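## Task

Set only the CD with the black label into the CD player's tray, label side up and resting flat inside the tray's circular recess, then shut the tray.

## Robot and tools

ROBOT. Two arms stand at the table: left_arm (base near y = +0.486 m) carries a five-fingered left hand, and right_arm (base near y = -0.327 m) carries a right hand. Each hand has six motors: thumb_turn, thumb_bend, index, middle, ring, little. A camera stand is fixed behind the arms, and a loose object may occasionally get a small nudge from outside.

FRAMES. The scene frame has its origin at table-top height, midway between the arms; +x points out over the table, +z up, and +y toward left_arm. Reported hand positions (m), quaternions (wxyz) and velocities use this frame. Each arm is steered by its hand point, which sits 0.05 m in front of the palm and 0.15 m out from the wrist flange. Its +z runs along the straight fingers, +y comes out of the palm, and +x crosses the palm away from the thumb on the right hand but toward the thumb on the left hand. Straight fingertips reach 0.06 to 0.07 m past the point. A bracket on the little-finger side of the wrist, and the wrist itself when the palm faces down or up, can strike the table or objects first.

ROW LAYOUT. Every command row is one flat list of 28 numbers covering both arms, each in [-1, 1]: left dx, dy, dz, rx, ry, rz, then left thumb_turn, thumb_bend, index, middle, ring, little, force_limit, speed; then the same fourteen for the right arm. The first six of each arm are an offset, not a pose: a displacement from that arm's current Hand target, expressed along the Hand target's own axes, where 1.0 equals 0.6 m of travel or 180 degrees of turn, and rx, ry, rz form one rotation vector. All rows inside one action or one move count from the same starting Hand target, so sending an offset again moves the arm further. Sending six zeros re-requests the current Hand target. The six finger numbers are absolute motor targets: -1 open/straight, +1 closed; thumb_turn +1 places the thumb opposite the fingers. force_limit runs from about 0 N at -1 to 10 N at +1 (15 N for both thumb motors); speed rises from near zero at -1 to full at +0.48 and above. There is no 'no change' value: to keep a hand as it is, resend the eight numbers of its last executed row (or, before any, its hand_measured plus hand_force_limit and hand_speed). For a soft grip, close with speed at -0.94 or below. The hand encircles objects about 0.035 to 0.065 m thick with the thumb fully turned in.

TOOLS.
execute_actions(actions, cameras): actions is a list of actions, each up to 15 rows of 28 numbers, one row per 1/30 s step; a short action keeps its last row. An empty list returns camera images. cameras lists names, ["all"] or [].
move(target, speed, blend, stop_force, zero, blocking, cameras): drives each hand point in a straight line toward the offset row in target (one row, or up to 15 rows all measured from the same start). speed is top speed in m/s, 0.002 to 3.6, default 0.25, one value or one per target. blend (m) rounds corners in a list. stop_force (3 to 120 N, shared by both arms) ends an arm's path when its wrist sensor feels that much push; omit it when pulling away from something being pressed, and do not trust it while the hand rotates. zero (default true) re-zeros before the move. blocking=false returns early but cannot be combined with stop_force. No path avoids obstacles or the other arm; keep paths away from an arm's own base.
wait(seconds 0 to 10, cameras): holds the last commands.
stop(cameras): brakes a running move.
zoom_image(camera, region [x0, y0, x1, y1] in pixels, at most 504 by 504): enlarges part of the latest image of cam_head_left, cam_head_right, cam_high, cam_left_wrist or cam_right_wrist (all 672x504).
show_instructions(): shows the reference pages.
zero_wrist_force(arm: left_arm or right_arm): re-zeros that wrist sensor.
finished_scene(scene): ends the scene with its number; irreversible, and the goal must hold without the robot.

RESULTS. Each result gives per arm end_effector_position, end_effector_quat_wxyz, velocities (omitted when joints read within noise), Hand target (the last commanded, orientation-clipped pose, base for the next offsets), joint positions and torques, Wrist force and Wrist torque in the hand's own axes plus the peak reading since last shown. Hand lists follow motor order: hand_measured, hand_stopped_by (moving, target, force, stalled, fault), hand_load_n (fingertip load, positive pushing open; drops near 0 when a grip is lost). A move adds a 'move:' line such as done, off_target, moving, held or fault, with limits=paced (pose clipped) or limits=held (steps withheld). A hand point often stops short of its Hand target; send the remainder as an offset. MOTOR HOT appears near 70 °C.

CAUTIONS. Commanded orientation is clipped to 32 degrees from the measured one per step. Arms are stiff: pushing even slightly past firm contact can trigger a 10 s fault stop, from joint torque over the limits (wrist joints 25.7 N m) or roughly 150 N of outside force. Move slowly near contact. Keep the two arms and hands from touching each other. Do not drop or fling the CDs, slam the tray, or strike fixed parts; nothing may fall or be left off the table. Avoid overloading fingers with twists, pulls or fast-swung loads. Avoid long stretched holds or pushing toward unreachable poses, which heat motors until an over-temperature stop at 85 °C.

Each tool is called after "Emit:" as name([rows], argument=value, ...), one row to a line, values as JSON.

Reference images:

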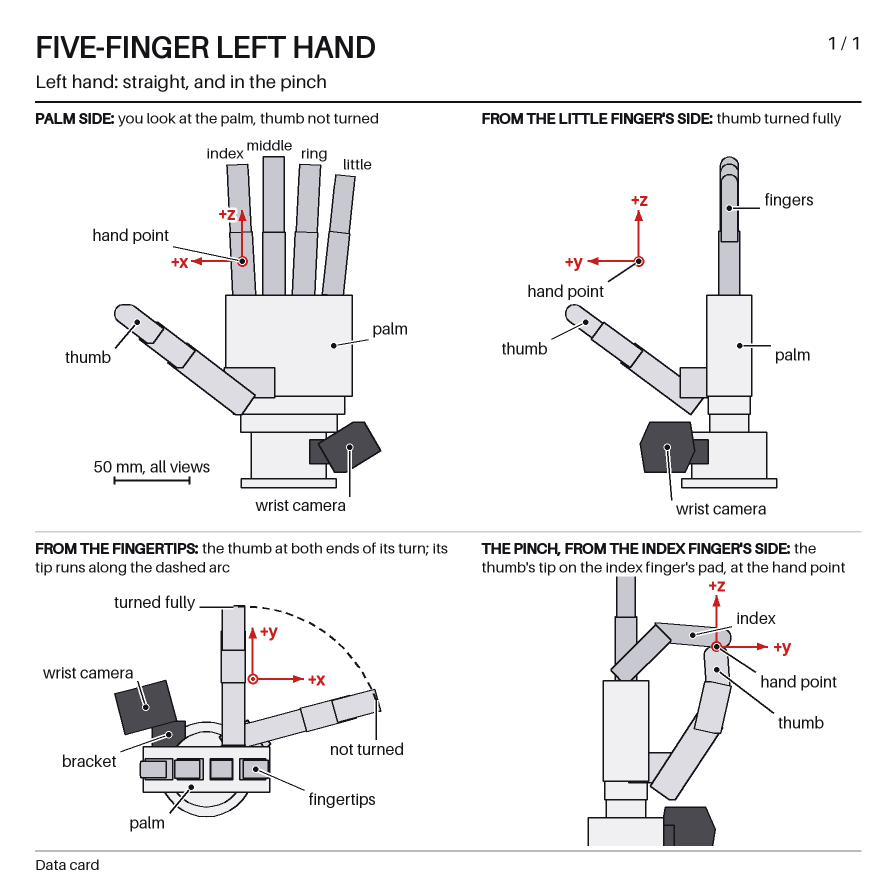

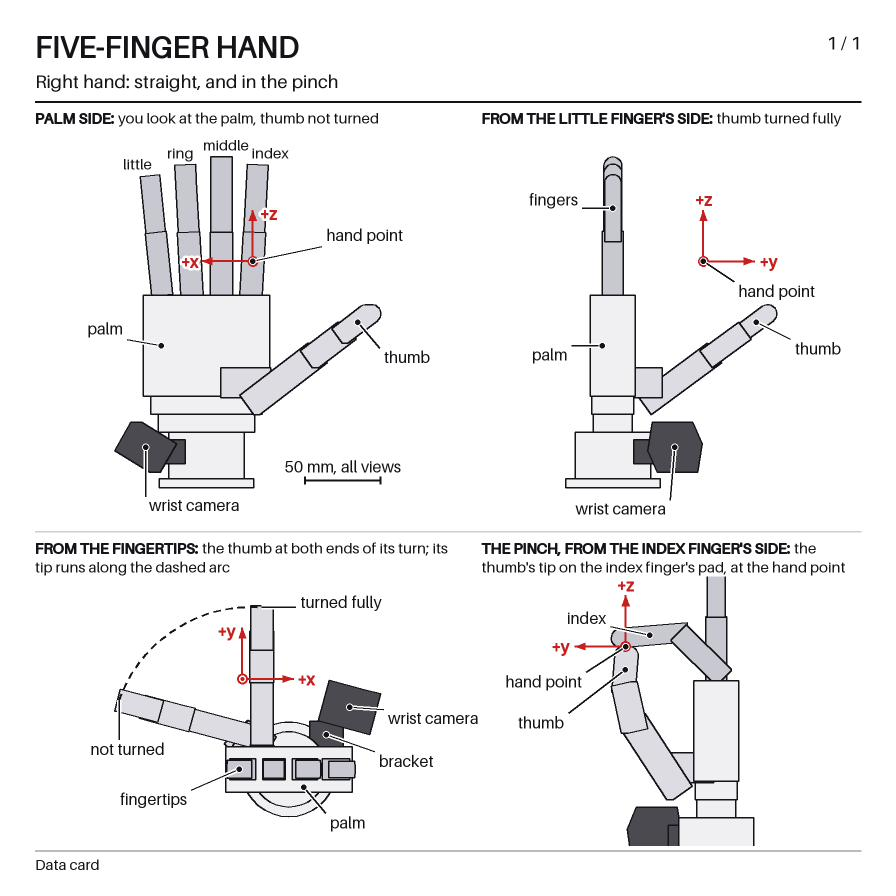

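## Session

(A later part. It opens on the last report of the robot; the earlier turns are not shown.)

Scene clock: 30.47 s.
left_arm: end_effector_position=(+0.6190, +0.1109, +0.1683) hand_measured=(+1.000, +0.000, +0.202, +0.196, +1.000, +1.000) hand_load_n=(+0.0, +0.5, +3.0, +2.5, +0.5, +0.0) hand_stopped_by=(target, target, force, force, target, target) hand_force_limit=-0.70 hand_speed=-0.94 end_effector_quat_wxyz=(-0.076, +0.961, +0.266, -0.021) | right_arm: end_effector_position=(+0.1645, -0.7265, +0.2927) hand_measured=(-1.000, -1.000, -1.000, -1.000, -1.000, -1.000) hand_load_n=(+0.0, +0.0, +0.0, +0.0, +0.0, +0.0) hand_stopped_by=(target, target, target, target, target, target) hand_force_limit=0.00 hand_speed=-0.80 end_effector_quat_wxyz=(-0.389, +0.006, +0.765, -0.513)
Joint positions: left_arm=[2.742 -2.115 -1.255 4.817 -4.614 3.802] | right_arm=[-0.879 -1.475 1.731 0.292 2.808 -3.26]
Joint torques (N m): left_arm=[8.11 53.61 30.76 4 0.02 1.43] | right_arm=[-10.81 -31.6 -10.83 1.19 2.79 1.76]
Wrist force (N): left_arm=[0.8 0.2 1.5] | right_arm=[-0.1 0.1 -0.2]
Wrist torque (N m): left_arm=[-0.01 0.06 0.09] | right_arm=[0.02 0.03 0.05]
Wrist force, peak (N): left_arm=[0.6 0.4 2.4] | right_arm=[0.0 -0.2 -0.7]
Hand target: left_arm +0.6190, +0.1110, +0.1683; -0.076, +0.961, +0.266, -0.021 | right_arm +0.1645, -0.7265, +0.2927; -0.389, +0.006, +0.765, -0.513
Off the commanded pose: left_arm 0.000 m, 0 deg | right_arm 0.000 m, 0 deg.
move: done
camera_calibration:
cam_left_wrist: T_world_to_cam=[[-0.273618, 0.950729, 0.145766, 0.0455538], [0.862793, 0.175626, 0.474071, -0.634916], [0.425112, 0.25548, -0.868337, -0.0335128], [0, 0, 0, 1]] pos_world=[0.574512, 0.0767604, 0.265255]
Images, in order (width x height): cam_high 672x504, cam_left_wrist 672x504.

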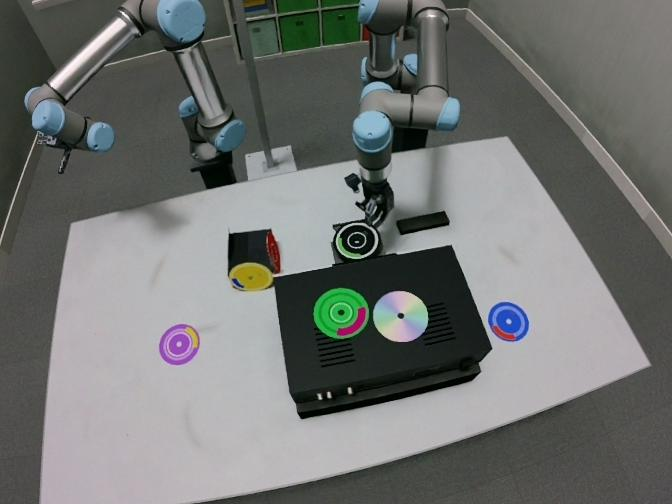

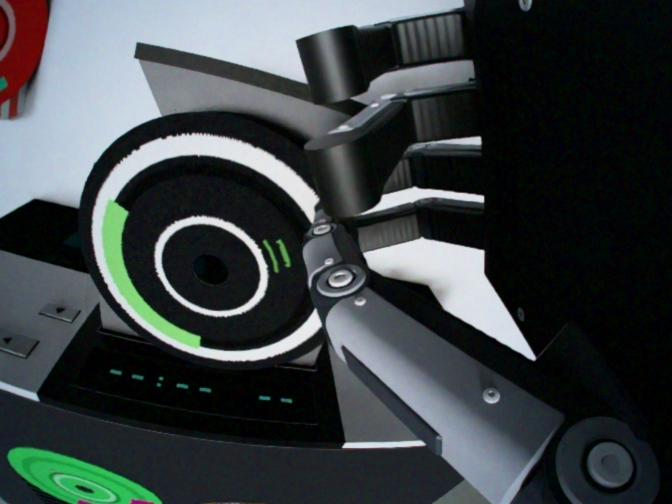

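Emit:
wait(seconds=0.03, cameras=["cam_left_wrist","cam_high","cam_head_right"])

Emit:
zoom_image(camera="cam_left_wrist", region=[60, 10, 360, 235])

Emit:
zoom_image(camera="cam_left_wrist", region=[60, 190, 400, 445])

Scene clock: 31.93 s.
left_arm: end_effector_position=(+0.6190, +0.1110, +0.1683) hand_measured=(+1.000, +0.000, +0.202, +0.196, +1.000, +1.000) hand_load_n=(+0.0, +0.5, +3.0, +2.0, +0.0, +0.0) hand_stopped_by=(target, target, force, force, target, target) hand_force_limit=-0.70 hand_speed=-0.94 end_effector_quat_wxyz=(-0.076, +0.961, +0.266, -0.021) | right_arm: end_effector_position=(+0.1645, -0.7265, +0.2927) hand_measured=(-1.000, -1.000, -1.000, -1.000, -1.000, -1.000) hand_load_n=(+0.0, +0.0, +0.0, -0.5, +0.0, +0.0) hand_stopped_by=(target, target, target, target, target, target) hand_force_limit=0.00 hand_speed=-0.80 end_effector_quat_wxyz=(-0.389, +0.006, +0.765, -0.513)
Joint positions: left_arm=[2.742 -2.115 -1.255 4.817 -4.614 3.802] | right_arm=[-0.879 -1.475 1.731 0.292 2.808 -3.26]
Joint torques (N m): left_arm=[8.18 53.52 30.39 3.88 1.32 1.42] | right_arm=[-11.39 -32 -11.33 1.3 2.56 1.79]
Wrist force (N): left_arm=[0.8 0.1 1.6] | right_arm=[-0.1 0.0 -0.4]
Wrist torque (N m): left_arm=[-0.03 0.07 0.09] | right_arm=[0.00 0.05 0.04]
Wrist force, peak (N): left_arm=[0.8 0.1 1.7] | right_arm=[-0.2 -0.1 -0.6]
Hand target: left_arm +0.6190, +0.1110, +0.1683; -0.076, +0.961, +0.266, -0.021 | right_arm +0.1645, -0.7265, +0.2927; -0.389, +0.006, +0.765, -0.513
Off the commanded pose: left_arm 0.000 m, 0 deg | right_arm 0.000 m, 0 deg.
wait: 0.03 s; at rest from the start
camera_calibration:
cam_left_wrist: T_world_to_cam=[[-0.273618, 0.950729, 0.145766, 0.0455538], [0.862793, 0.175626, 0.474071, -0.634916], [0.425112, 0.25548, -0.868337, -0.0335128], [0, 0, 0, 1]] pos_world=[0.574512, 0.0767604, 0.265255]
Images, in order (width x height): cam_head_right 672x504, cam_high 672x504, cam_left_wrist 672x504.

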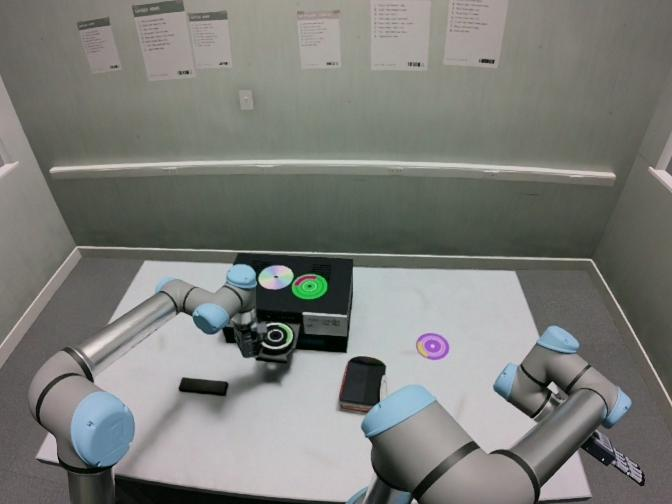

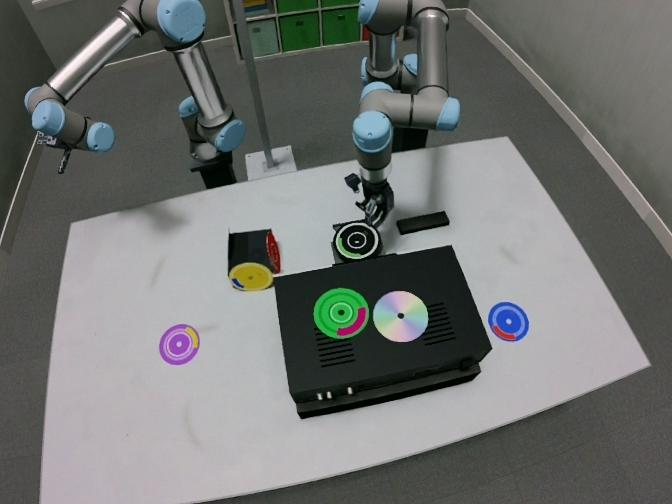

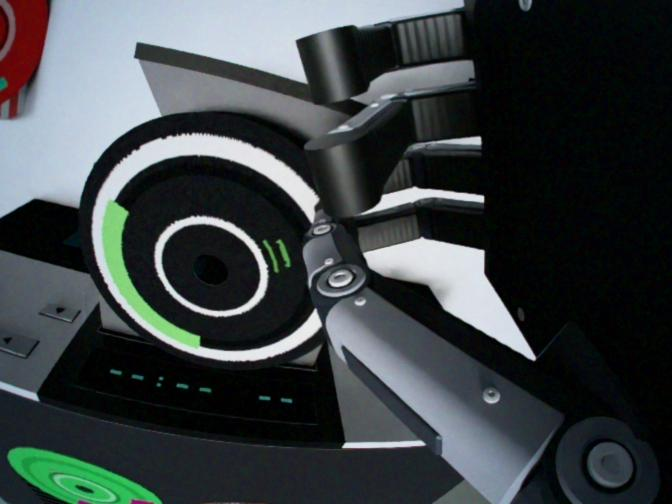

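Scaled by 1.680 from the camera's 672x504 image, which has a finer 960x720 frame.

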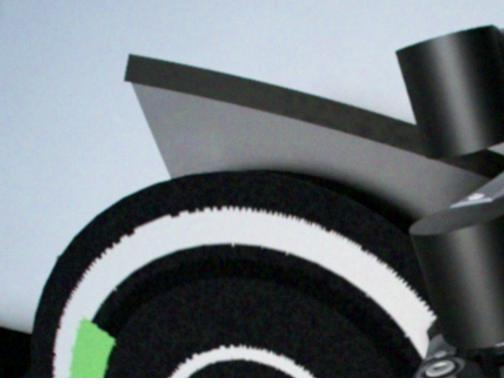

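Scaled by 1.482 from the camera's 672x504 image, which has a finer 960x720 frame.

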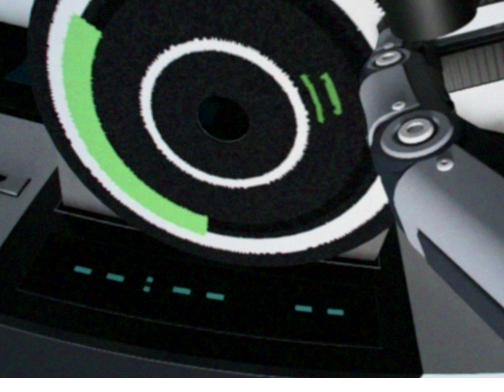

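Emit:
move(target=[0.00432, 0.0039, 0.01675, 0,0,0, 1,0,0.6,0.6,1,1,-0.7,-0.94, 0,0,0,0,0,0, -1,-1,-1,-1,-1,-1,0,-0.8], speed=0.03, stop_force=3, cameras=["cam_left_wrist"])

Emit:
zoom_image(camera="cam_left_wrist", region=[60, 10, 360, 235])

Emit:
zoom_image(camera="cam_left_wrist", region=[60, 190, 400, 445])

Scene clock: 34.33 s.
left_arm: end_effector_position=(+0.6216, +0.1117, +0.1580) hand_measured=(+1.000, +0.000, +0.202, +0.196, +1.000, +1.000) hand_load_n=(-0.5, +0.5, +3.0, +2.5, +0.0, +0.0) hand_stopped_by=(target, target, force, force, target, target) hand_force_limit=-0.70 hand_speed=-0.94 end_effector_quat_wxyz=(-0.076, +0.961, +0.266, -0.021) | right_arm: end_effector_position=(+0.1645, -0.7265, +0.2927) hand_measured=(-1.000, -1.000, -1.000, -1.000, -1.000, -1.000) hand_load_n=(-0.5, +0.0, +0.0, +0.0, +0.0, +0.0) hand_stopped_by=(target, target, target, target, target, target) hand_force_limit=0.00 hand_speed=-0.80 end_effector_quat_wxyz=(-0.389, +0.006, +0.765, -0.513)
Joint positions: left_arm=[2.744 -2.125 -1.266 4.838 -4.614 3.805] | right_arm=[-0.879 -1.475 1.731 0.292 2.808 -3.26]
Joint torques (N m): left_arm=[-6.32 53.01 30.04 0.26 1.44 -1.05] | right_arm=[-11.3 -31.38 -11.93 1.6 2.63 1.87]
Wrist force (N): left_arm=[0.7 0.2 1.4] | right_arm=[0.0 0.0 -0.2]
Wrist torque (N m): left_arm=[0.00 0.08 -0.05] | right_arm=[-0.01 0.03 0.04]
Wrist force, peak (N): left_arm=[0.6 0.2 1.7] | right_arm=[0.2 0.2 -0.7]
Hand target: left_arm +0.6216, +0.1117, +0.1580; -0.076, +0.961, +0.266, -0.021 | right_arm +0.1645, -0.7265, +0.2927; -0.389, +0.006, +0.765, -0.513
Off the commanded pose: left_arm 0.000 m, 0 deg | right_arm 0.000 m, 0 deg.
move: done
camera_calibration:
cam_left_wrist: T_world_to_cam=[[-0.273618, 0.950729, 0.145766, 0.047006], [0.862793, 0.175626, 0.474071, -0.632417], [0.425112, 0.25548, -0.868337, -0.0437663], [0, 0, 0, 1]] pos_world=[0.577112, 0.0775604, 0.254955]
Images, in order (width x height): cam_left_wrist 672x504.

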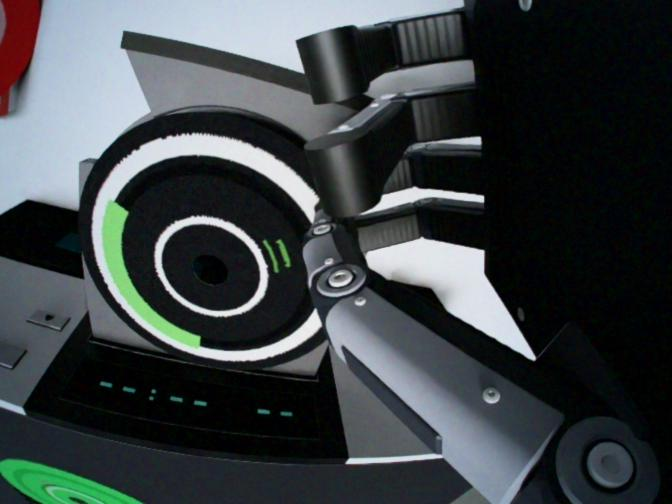

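Scaled by 1.680 from the camera's 672x504 image, which has a finer 960x720 frame.

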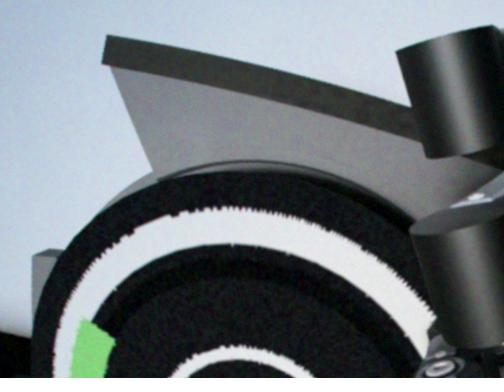

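Scaled by 1.482 from the camera's 672x504 image, which has a finer 960x720 frame.

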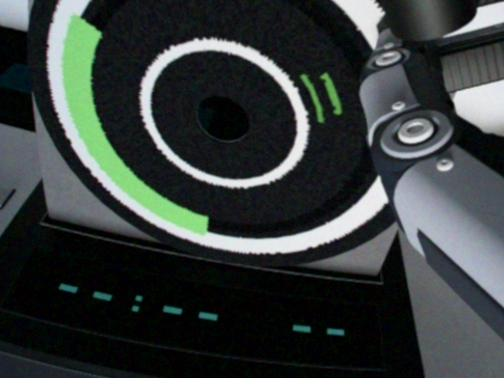

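Emit:
move(target=[0.00095, 0.00268, 0.01473, 0,0,0, 1,0,0.6,0.6,1,1,-0.7,-0.94, 0,0,0,0,0,0, -1,-1,-1,-1,-1,-1,0,-0.8], speed=0.01, stop_force=3, cameras=["cam_left_wrist"])

Emit:
zoom_image(camera="cam_left_wrist", region=[60, 10, 360, 235])

Scene clock: 36.70 s.
left_arm: end_effector_position=(+0.6222, +0.1118, +0.1499) hand_measured=(+1.000, +0.000, +0.202, +0.196, +1.000, +1.000) hand_load_n=(+0.0, +0.5, +0.5, +3.0, +0.0, +0.0) hand_stopped_by=(target, target, force, force, target, target) hand_force_limit=-0.70 hand_speed=-0.94 end_effector_quat_wxyz=(-0.076, +0.961, +0.266, -0.021) | right_arm: end_effector_position=(+0.1645, -0.7265, +0.2927) hand_measured=(-1.000, -1.000, -1.000, -1.000, -1.000, -1.000) hand_load_n=(+0.0, +0.0, -0.5, +0.0, +0.0, +0.0) hand_stopped_by=(target, target, target, target, target, target) hand_force_limit=0.00 hand_speed=-0.80 end_effector_quat_wxyz=(-0.389, +0.006, +0.765, -0.513)
Joint positions: left_arm=[2.744 -2.132 -1.278 4.856 -4.614 3.805] | right_arm=[-0.879 -1.475 1.731 0.292 2.808 -3.26]
Joint torques (N m): left_arm=[-0.51 51.27 28.51 0.17 -0.38 0.46] | right_arm=[-11.08 -31.98 -11.39 1.83 2.74 1.75]
Wrist force (N): left_arm=[0.5 -0.5 -1.5] | right_arm=[0.0 -0.2 -0.3]
Wrist torque (N m): left_arm=[0.01 0.15 -0.07] | right_arm=[-0.02 0.05 0.04]
Wrist force, peak (N): left_arm=[0.6 -2.1 -4.5] | right_arm=[-0.2 0.0 -0.7]
Hand target: left_arm +0.6222, +0.1118, +0.1499; -0.076, +0.961, +0.266, -0.021 (not the last commanded pose) | right_arm +0.1645, -0.7265, +0.2927; -0.389, +0.006, +0.765, -0.513
Off the commanded pose: left_arm 0.001 m, 0 deg | right_arm 0.000 m, 0 deg.
move: contact (left_arm)
camera_calibration:
cam_left_wrist: T_world_to_cam=[[-0.273625, 0.950725, 0.145778, 0.0482566], [0.862773, 0.175614, 0.474112, -0.62911], [0.42515, 0.255502, -0.868312, -0.0511098], [0, 0, 0, 1]] pos_world=[0.577713, 0.0776604, 0.246855]
Images, in order (width x height): cam_left_wrist 672x504.

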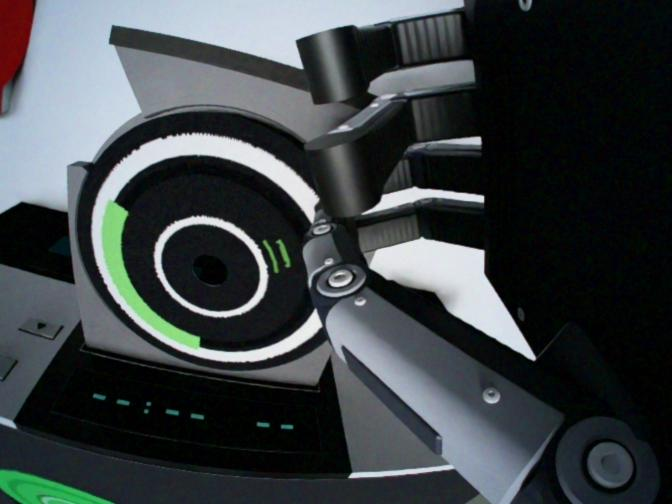

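Scaled by 1.680 from the camera's 672x504 image, which has a finer 960x720 frame.

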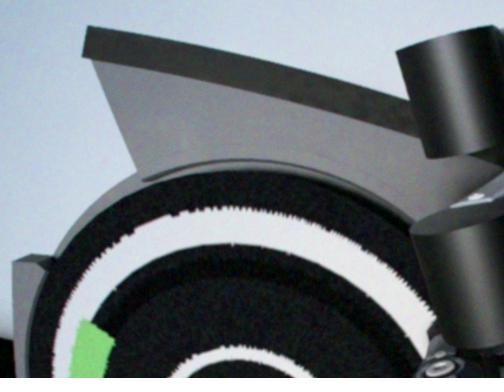

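Emit:
execute_actions([
  [[0,0,0,0,0,0, 1,-1,0.6,0.6,1,1,-0.7,-0.5, 0,0,0,0,0,0, -1,-1,-1,-1,-1,-1,0,-0.8]],
  [[0,0,0,0,0,0, 1,-1,0.6,0.6,1,1,-0.7,-0.5, 0,0,0,0,0,0, -1,-1,-1,-1,-1,-1,0,-0.8]],
], cameras=["cam_left_wrist"])

Scene clock: 38.50 s.
left_arm: end_effector_position=(+0.6222, +0.1118, +0.1499) hand_measured=(+1.000, -1.000, +0.202, +0.196, +1.000, +1.000) hand_load_n=(+0.0, +0.0, -1.0, +0.0, +0.0, +0.0) hand_stopped_by=(target, target, force, force, target, target) hand_force_limit=-0.70 hand_speed=-0.50 end_effector_quat_wxyz=(-0.076, +0.961, +0.266, -0.021) | right_arm: end_effector_position=(+0.1645, -0.7265, +0.2927) hand_measured=(-1.000, -1.000, -1.000, -1.000, -1.000, -1.000) hand_load_n=(+0.0, +0.0, +0.0, +0.0, +0.0, +0.0) hand_stopped_by=(target, target, target, target, target, target) hand_force_limit=0.00 hand_speed=-0.80 end_effector_quat_wxyz=(-0.389, +0.006, +0.765, -0.513)
Joint positions: left_arm=[2.744 -2.132 -1.278 4.856 -4.614 3.805] | right_arm=[-0.879 -1.475 1.731 0.292 2.808 -3.26]
Joint torques (N m): left_arm=[-9.31 50.54 28.3 1.22 -1.27 -0.94] | right_arm=[-11.51 -31.99 -12.04 1.84 2.67 1.76]
Wrist force (N): left_arm=[1.0 -0.7 0.0] | right_arm=[-0.2 0.1 -0.2]
Wrist torque (N m): left_arm=[-0.04 0.11 -0.05] | right_arm=[0.02 0.06 0.04]
Wrist force, peak (N): left_arm=[0.6 -0.6 -1.7] | right_arm=[-0.1 -0.1 -0.8]
Hand target: left_arm +0.6222, +0.1118, +0.1499; -0.076, +0.961, +0.266, -0.021 | right_arm +0.1645, -0.7265, +0.2927; -0.389, +0.006, +0.765, -0.513
Off the commanded pose: left_arm 0.000 m, 0 deg | right_arm 0.000 m, 0 deg.
camera_calibration:
cam_left_wrist: T_world_to_cam=[[-0.273625, 0.950725, 0.145778, 0.0483516], [0.862773, 0.175614, 0.474112, -0.629092], [0.42515, 0.255502, -0.868312, -0.0510843], [0, 0, 0, 1]] pos_world=[0.577713, 0.0775604, 0.246855]
Images, in order (width x height): cam_left_wrist 672x504.

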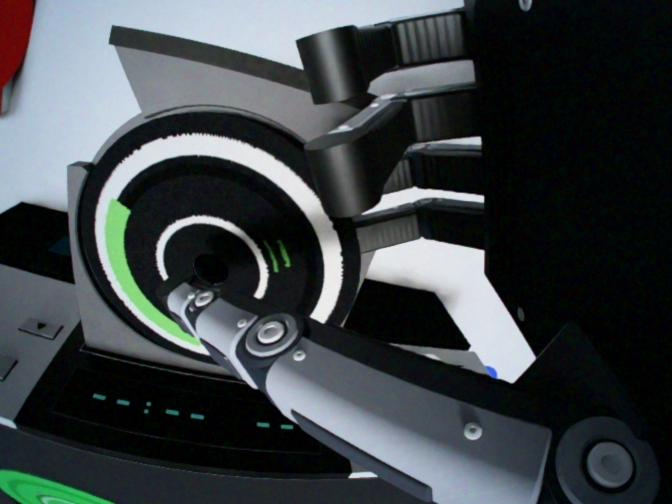

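Emit:
execute_actions([
  [[0,-0.04,0,0,0,0, 1,-1,0.6,0.6,1,1,-0.7,-0.5, 0,0,0,0,0,0, -1,-1,-1,-1,-1,-1,0,-0.8],[0,-0.08,0,0,0,0, 1,-1,0.6,0.6,1,1,-0.7,-0.5, 0,0,0,0,0,0, -1,-1,-1,-1,-1,-1,0,-0.8],[0,-0.11,0,0,0,0, 1,-1,0.6,0.6,1,1,-0.7,-0.5, 0,0,0,0,0,0, -1,-1,-1,-1,-1,-1,0,-0.8],[0,-0.13,0,0,0,0, 1,-1,0.6,0.6,1,1,-0.7,-0.5, 0,0,0,0,0,0, -1,-1,-1,-1,-1,-1,0,-0.8]],
], cameras=["cam_left_wrist","cam_high"])

Emit:
zoom_image(camera="cam_left_wrist", region=[0, 40, 360, 310])

Scene clock: 39.40 s.
left_arm: end_effector_position=(+0.5825, +0.1778, +0.1622) hand_measured=(+1.000, -1.000, +0.202, +0.196, +1.000, +1.000) hand_load_n=(+0.0, +0.0, +0.0, +0.0, +0.0, +0.0) hand_stopped_by=(target, target, force, force, target, target) hand_force_limit=-0.70 hand_speed=-0.50 end_effector_quat_wxyz=(-0.076, +0.961, +0.266, -0.021) | right_arm: end_effector_position=(+0.1645, -0.7265, +0.2927) hand_measured=(-1.000, -1.000, -1.000, -1.000, -1.000, -1.000) hand_load_n=(-0.5, +0.0, +0.0, +0.0, +0.0, +0.0) hand_stopped_by=(target, target, target, target, target, target) hand_force_limit=0.00 hand_speed=-0.80 end_effector_quat_wxyz=(-0.389, +0.006, +0.765, -0.513)
Joint positions: left_arm=[2.819 -1.966 -1.498 4.919 -4.605 3.88] | right_arm=[-0.879 -1.475 1.731 0.292 2.808 -3.26]
Joint torques (N m): left_arm=[9.12 44.29 12.63 3.8 1.82 1.9] | right_arm=[-11.25 -31.44 -12.95 2.18 2.7 1.73]
Wrist force (N): left_arm=[0.7 0.3 1.3] | right_arm=[-0.1 0.0 -0.6]
Wrist torque (N m): left_arm=[0.05 0.12 0.14] | right_arm=[0.02 0.06 0.04]
Wrist force, peak (N): left_arm=[1.2 8.9 -0.5] | right_arm=[-0.1 -0.2 -0.7]
Hand target: left_arm +0.5825, +0.1778, +0.1622; -0.076, +0.961, +0.266, -0.021 | right_arm +0.1645, -0.7265, +0.2927; -0.389, +0.006, +0.765, -0.513
Off the commanded pose: left_arm 0.000 m, 0 deg | right_arm 0.000 m, 0 deg.
camera_calibration:
cam_left_wrist: T_world_to_cam=[[-0.273594, 0.950729, 0.145809, -0.0270775], [0.862842, 0.175608, 0.47399, -0.612266], [0.425031, 0.255491, -0.868374, -0.0403072], [0, 0, 0, 1]] pos_world=[0.538012, 0.14356, 0.259154]
Images, in order (width x height): cam_high 672x504, cam_left_wrist 672x504.

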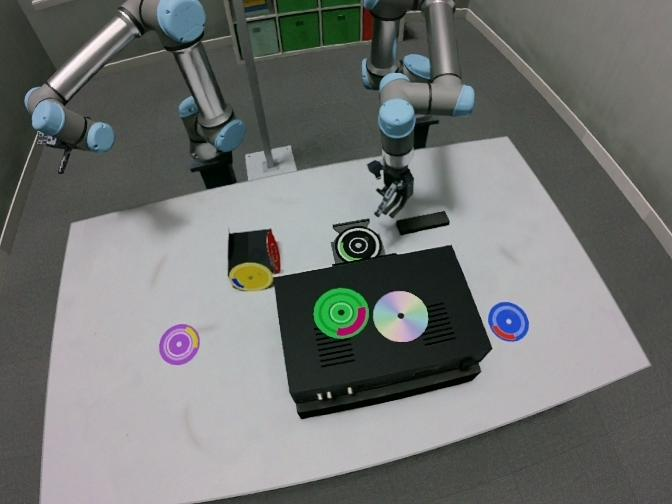

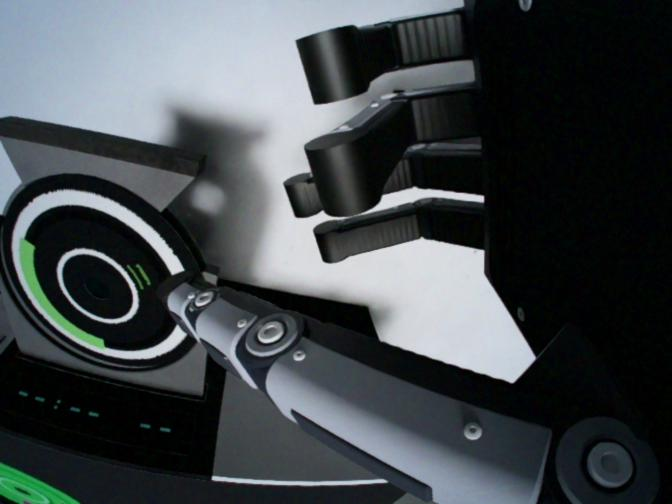

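Scaled by 1.400 from the camera's 672x504 image, which has a finer 960x720 frame.

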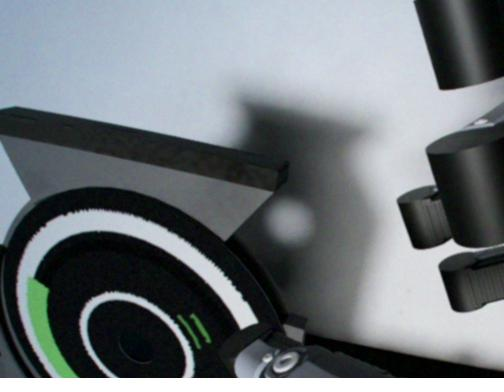

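Emit:
zoom_image(camera="cam_left_wrist", region=[0, 150, 260, 430])

Emit:
zoom_image(camera="cam_high", region=[290, 190, 430, 300])

Scaled by 1.800 from the camera's 672x504 image, which has a finer 960x720 frame.

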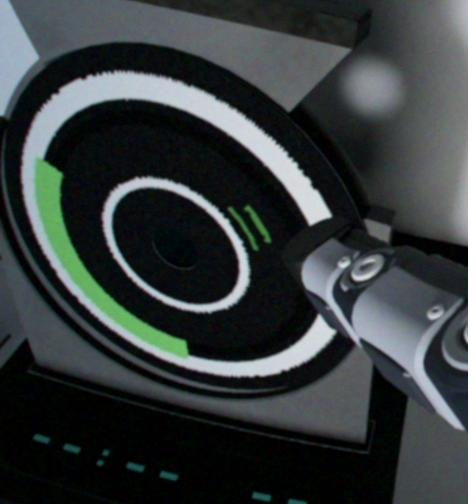

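Scaled by 3.600 from the camera's 672x504 image, which has a finer 960x720 frame.

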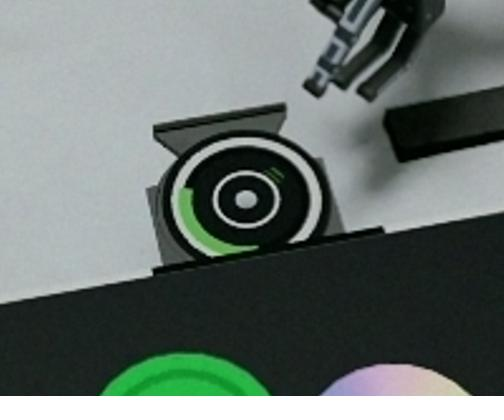

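Emit:
zoom_image(camera="cam_left_wrist", region=[0, 190, 120, 380])

Emit:
zoom_image(camera="cam_left_wrist", region=[70, 280, 230, 400])

Emit:
zoom_image(camera="cam_left_wrist", region=[0, 110, 220, 275])

Scaled by 2.653 from the camera's 672x504 image, which has a finer 960x720 frame.

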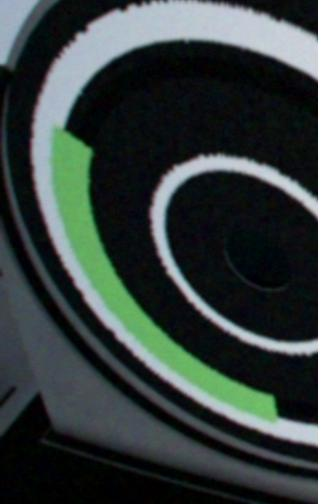

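Scaled by 3.150 from the camera's 672x504 image, which has a finer 960x720 frame.

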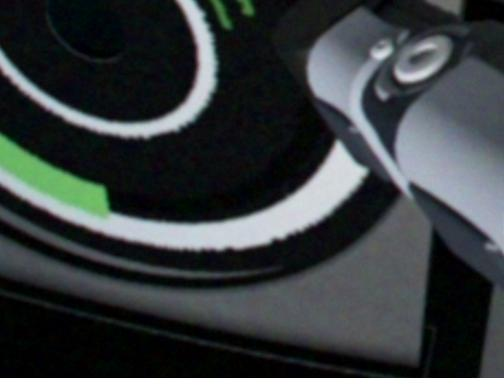

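Scaled by 2.291 from the camera's 672x504 image, which has a finer 960x720 frame.

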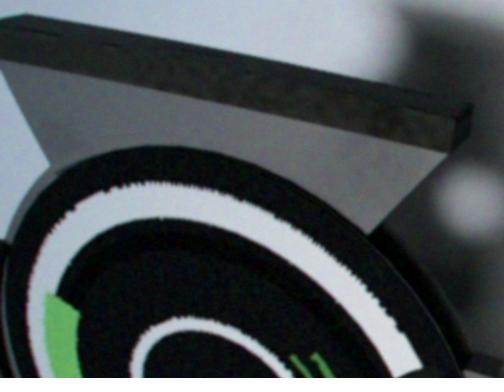

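Emit:
move(target=[-0.0336,0.0758,-0.0049,0,-0.00782,-0.04937, 1,-1,0.196,1,1,1,-0.7,-0.3, 0,0,0,0,0,0, -1,-1,-1,-1,-1,-1,0,-0.8], speed=0.15, cameras=["cam_left_wrist"])

Emit:
zoom_image(camera="cam_left_wrist", region=[30, 30, 370, 400])

Scene clock: 42.90 s.
left_arm: end_effector_position=(+0.5886, +0.1285, +0.1579) hand_measured=(+1.000, -1.000, +0.196, +1.000, +1.000, +1.000) hand_load_n=(+0.0, +0.0, +0.0, +0.0, +0.0, +0.0) hand_stopped_by=(target, target, target, target, target, target) hand_force_limit=-0.70 hand_speed=-0.30 end_effector_quat_wxyz=(-0.074, +0.937, +0.341, -0.027) | right_arm: end_effector_position=(+0.1645, -0.7265, +0.2927) hand_measured=(-1.000, -1.000, -1.000, -1.000, -1.000, -1.000) hand_load_n=(+0.0, +0.0, -0.5, +0.0, +0.0, +0.0) hand_stopped_by=(target, target, target, target, target, target) hand_force_limit=0.00 hand_speed=-0.80 end_effector_quat_wxyz=(-0.389, +0.006, +0.765, -0.513)
Joint positions: left_arm=[2.742 -2.045 -1.388 4.866 -4.635 3.647] | right_arm=[-0.879 -1.475 1.731 0.292 2.808 -3.26]
Joint torques (N m): left_arm=[5 45.2 15.69 4.07 1.66 -1.3] | right_arm=[-10.54 -31.6 -11.73 2.23 2.44 1.65]
Wrist force (N): left_arm=[0.1 0.1 1.2] | right_arm=[0.0 0.2 -0.4]
Wrist torque (N m): left_arm=[-0.03 0.14 -0.06] | right_arm=[0.03 0.04 0.05]
Wrist force, peak (N): left_arm=[1.4 -0.4 1.5] | right_arm=[0.1 0.0 -0.8]
Hand target: left_arm +0.5886, +0.1285, +0.1579; -0.074, +0.937, +0.341, -0.026 | right_arm +0.1645, -0.7265, +0.2927; -0.389, +0.006, +0.765, -0.513
Off the commanded pose: left_arm 0.000 m, 0 deg | right_arm 0.000 m, 0 deg.
move: done
camera_calibration:
cam_left_wrist: T_world_to_cam=[[-0.418711, 0.896358, 0.145682, 0.114422], [0.824706, 0.308166, 0.47423, -0.601442], [0.380185, 0.31871, -0.868264, -0.0157754], [0, 0, 0, 1]] pos_world=[0.54992, 0.0878085, 0.254855]
Images, in order (width x height): cam_left_wrist 672x504.

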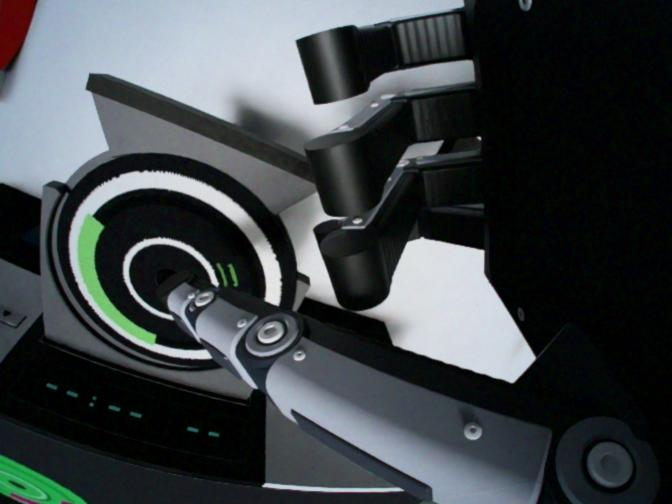

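Scaled by 1.362 from the camera's 672x504 image, which has a finer 960x720 frame.

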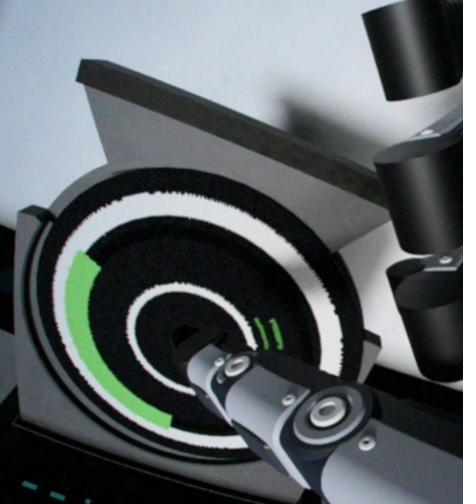

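Emit:
move(target=[0,0.00193,0.01218,0,0,0, 1,-1,0.196,1,1,1,-0.7,-0.3, 0,0,0,0,0,0, -1,-1,-1,-1,-1,-1,0,-0.8], speed=0.03, stop_force=3)

Emit:
move(target=[0,0.0328,-0.0052,0,0,0, 1,-1,0.196,1,1,1,-0.7,-0.3, 0,0,0,0,0,0, -1,-1,-1,-1,-1,-1,0,-0.8], speed=0.03, stop_force=3, cameras=["cam_left_wrist","cam_high"])

Emit:
zoom_image(camera="cam_left_wrist", region=[30, 30, 370, 400])

Scene clock: 44.80 s.
left_arm: end_effector_position=(+0.5886, +0.1286, +0.1505) hand_measured=(+1.000, -1.000, +0.196, +1.000, +1.000, +1.000) hand_load_n=(+0.0, -0.5, +0.0, +0.0, +0.0, +0.0) hand_stopped_by=(target, target, target, target, target, target) hand_force_limit=-0.70 hand_speed=-0.30 end_effector_quat_wxyz=(-0.074, +0.937, +0.341, -0.026) | right_arm: end_effector_position=(+0.1645, -0.7265, +0.2927) hand_measured=(-1.000, -1.000, -1.000, -1.000, -1.000, -1.000) hand_load_n=(+0.0, +0.0, +0.0, +0.0, +0.0, +0.0) hand_stopped_by=(target, target, target, target, target, target) hand_force_limit=0.00 hand_speed=-0.80 end_effector_quat_wxyz=(-0.389, +0.006, +0.765, -0.513)
Joint positions: left_arm=[2.742 -2.05 -1.4 4.883 -4.635 3.647] | right_arm=[-0.879 -1.475 1.731 0.292 2.808 -3.26]
Joint torques (N m): left_arm=[7.53 50.38 29.98 0.39 1.96 0.52] | right_arm=[-10.51 -30.12 -11.65 2.41 2.63 1.57]
Wrist force (N): left_arm=[0.3 0.2 1.2] | right_arm=[0.0 0.0 -0.2]
Wrist torque (N m): left_arm=[-0.01 0.12 -0.03] | right_arm=[-0.01 0.03 0.05]
Wrist force, peak (N): left_arm=[0.3 0.4 1.6] | right_arm=[-0.2 -0.1 -0.7]
Hand target: left_arm +0.5886, +0.1286, +0.1505; -0.074, +0.937, +0.341, -0.026 | right_arm +0.1645, -0.7265, +0.2927; -0.389, +0.006, +0.765, -0.513
Off the commanded pose: left_arm 0.000 m, 0 deg | right_arm 0.000 m, 0 deg.
move: done

Scene clock: 46.53 s.
left_arm: end_effector_position=(+0.6014, +0.1133, +0.1505) hand_measured=(+1.000, -1.000, +0.196, +1.000, +1.000, +1.000) hand_load_n=(+0.0, +0.0, +0.0, +0.0, +0.0, +0.0) hand_stopped_by=(target, target, target, target, target, target) hand_force_limit=-0.70 hand_speed=-0.30 end_effector_quat_wxyz=(-0.074, +0.937, +0.341, -0.026) | right_arm: end_effector_position=(+0.1645, -0.7265, +0.2927) hand_measured=(-1.000, -1.000, -1.000, -1.000, -1.000, -1.000) hand_load_n=(-0.5, +0.0, -0.5, -0.5, -0.5, +0.0) hand_stopped_by=(target, target, target, target, target, target) hand_force_limit=0.00 hand_speed=-0.80 end_effector_quat_wxyz=(-0.389, +0.006, +0.765, -0.513)
Joint positions: left_arm=[2.728 -2.094 -1.331 4.857 -4.637 3.633] | right_arm=[-0.879 -1.475 1.731 0.292 2.808 -3.26]
Joint torques (N m): left_arm=[8.36 52.9 11.56 3.97 1.3 1.76] | right_arm=[-10.69 -30.92 -12.89 2.42 2.65 1.77]
Wrist force (N): left_arm=[0.0 0.2 1.3] | right_arm=[-0.1 0.0 -0.3]
Wrist torque (N m): left_arm=[0.00 0.15 0.05] | right_arm=[0.01 0.05 0.05]
Wrist force, peak (N): left_arm=[0.2 0.3 1.7] | right_arm=[-0.2 0.1 -0.7]
Hand target: left_arm +0.6014, +0.1133, +0.1505; -0.074, +0.937, +0.341, -0.026 | right_arm +0.1645, -0.7265, +0.2927; -0.389, +0.006, +0.765, -0.513
Off the commanded pose: left_arm 0.000 m, 0 deg | right_arm 0.000 m, 0 deg.
move: done
camera_calibration:
cam_left_wrist: T_world_to_cam=[[-0.41894, 0.896257, 0.145647, 0.134629], [0.824595, 0.308368, 0.474291, -0.603773], [0.380174, 0.318799, -0.868237, -0.0222296], [0, 0, 0, 1]] pos_world=[0.562721, 0.0726091, 0.247455]
Images, in order (width x height): cam_high 672x504, cam_left_wrist 672x504.

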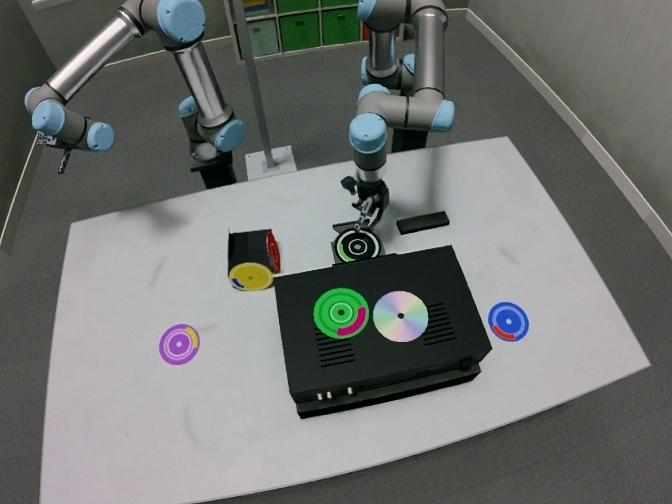

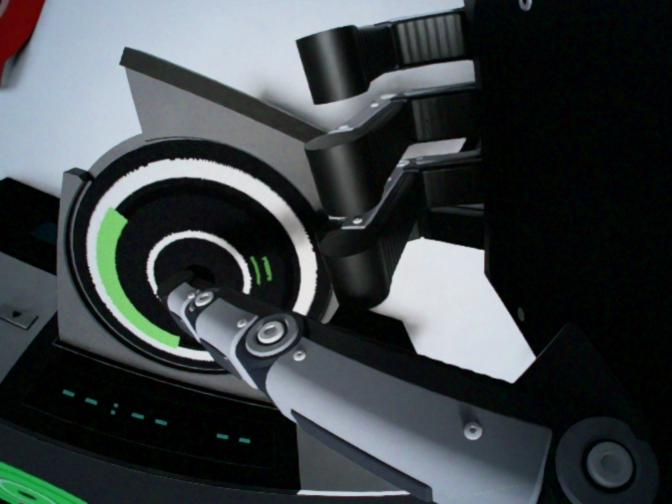

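Scaled by 1.362 from the camera's 672x504 image, which has a finer 960x720 frame.

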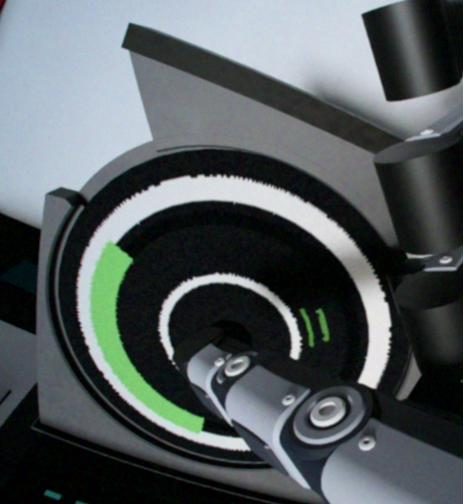

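Emit:
zoom_image(camera="cam_left_wrist", region=[250, 120, 410, 330])

Emit:
zoom_image(camera="cam_left_wrist", region=[60, 120, 250, 400])

Emit:
zoom_image(camera="cam_high", region=[290, 190, 430, 300])

Scaled by 2.400 from the camera's 672x504 image, which has a finer 960x720 frame.

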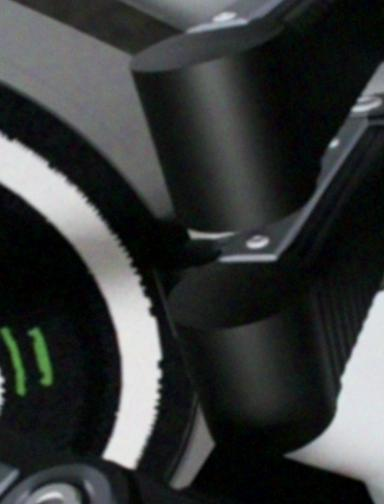

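Scaled by 1.800 from the camera's 672x504 image, which has a finer 960x720 frame.

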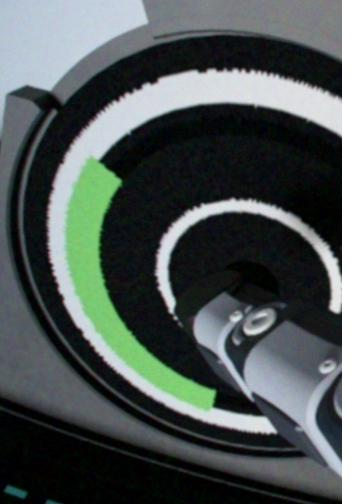

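Scaled by 3.600 from the camera's 672x504 image, which has a finer 960x720 frame.

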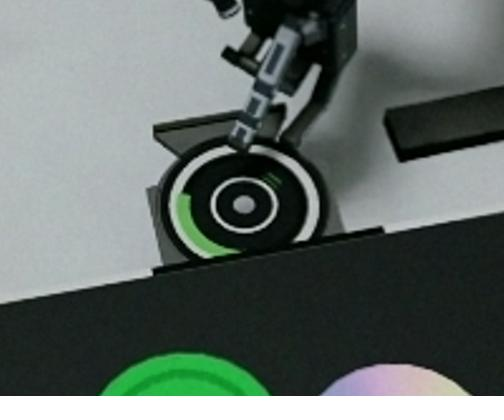

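Emit:
zoom_image(camera="cam_left_wrist", region=[60, 200, 140, 300])

Emit:
zoom_image(camera="cam_left_wrist", region=[90, 300, 190, 390])

Emit:
zoom_image(camera="cam_left_wrist", region=[300, 210, 360, 330])

Emit:
zoom_image(camera="cam_left_wrist", region=[80, 110, 240, 210])

Scaled by 5.040 from the camera's 672x504 image, which has a finer 960x720 frame.

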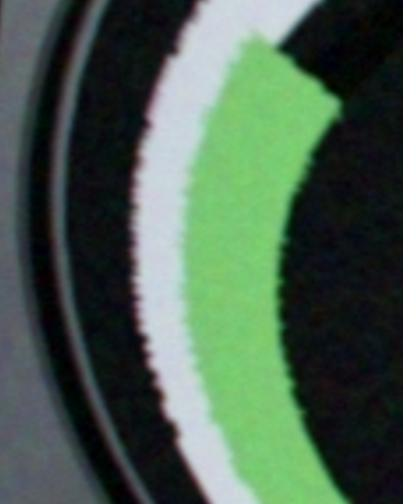

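Scaled by 5.040 from the camera's 672x504 image, which has a finer 960x720 frame.

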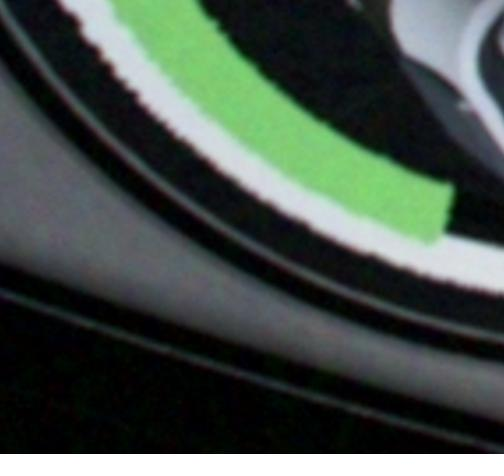

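Scaled by 4.200 from the camera's 672x504 image, which has a finer 960x720 frame.

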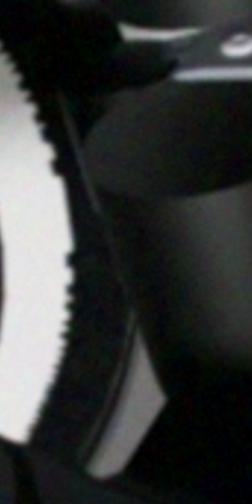

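Scaled by 3.150 from the camera's 672x504 image, which has a finer 960x720 frame.

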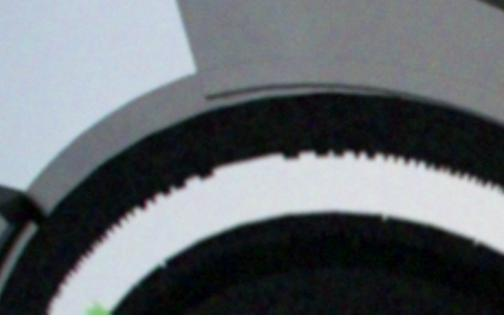

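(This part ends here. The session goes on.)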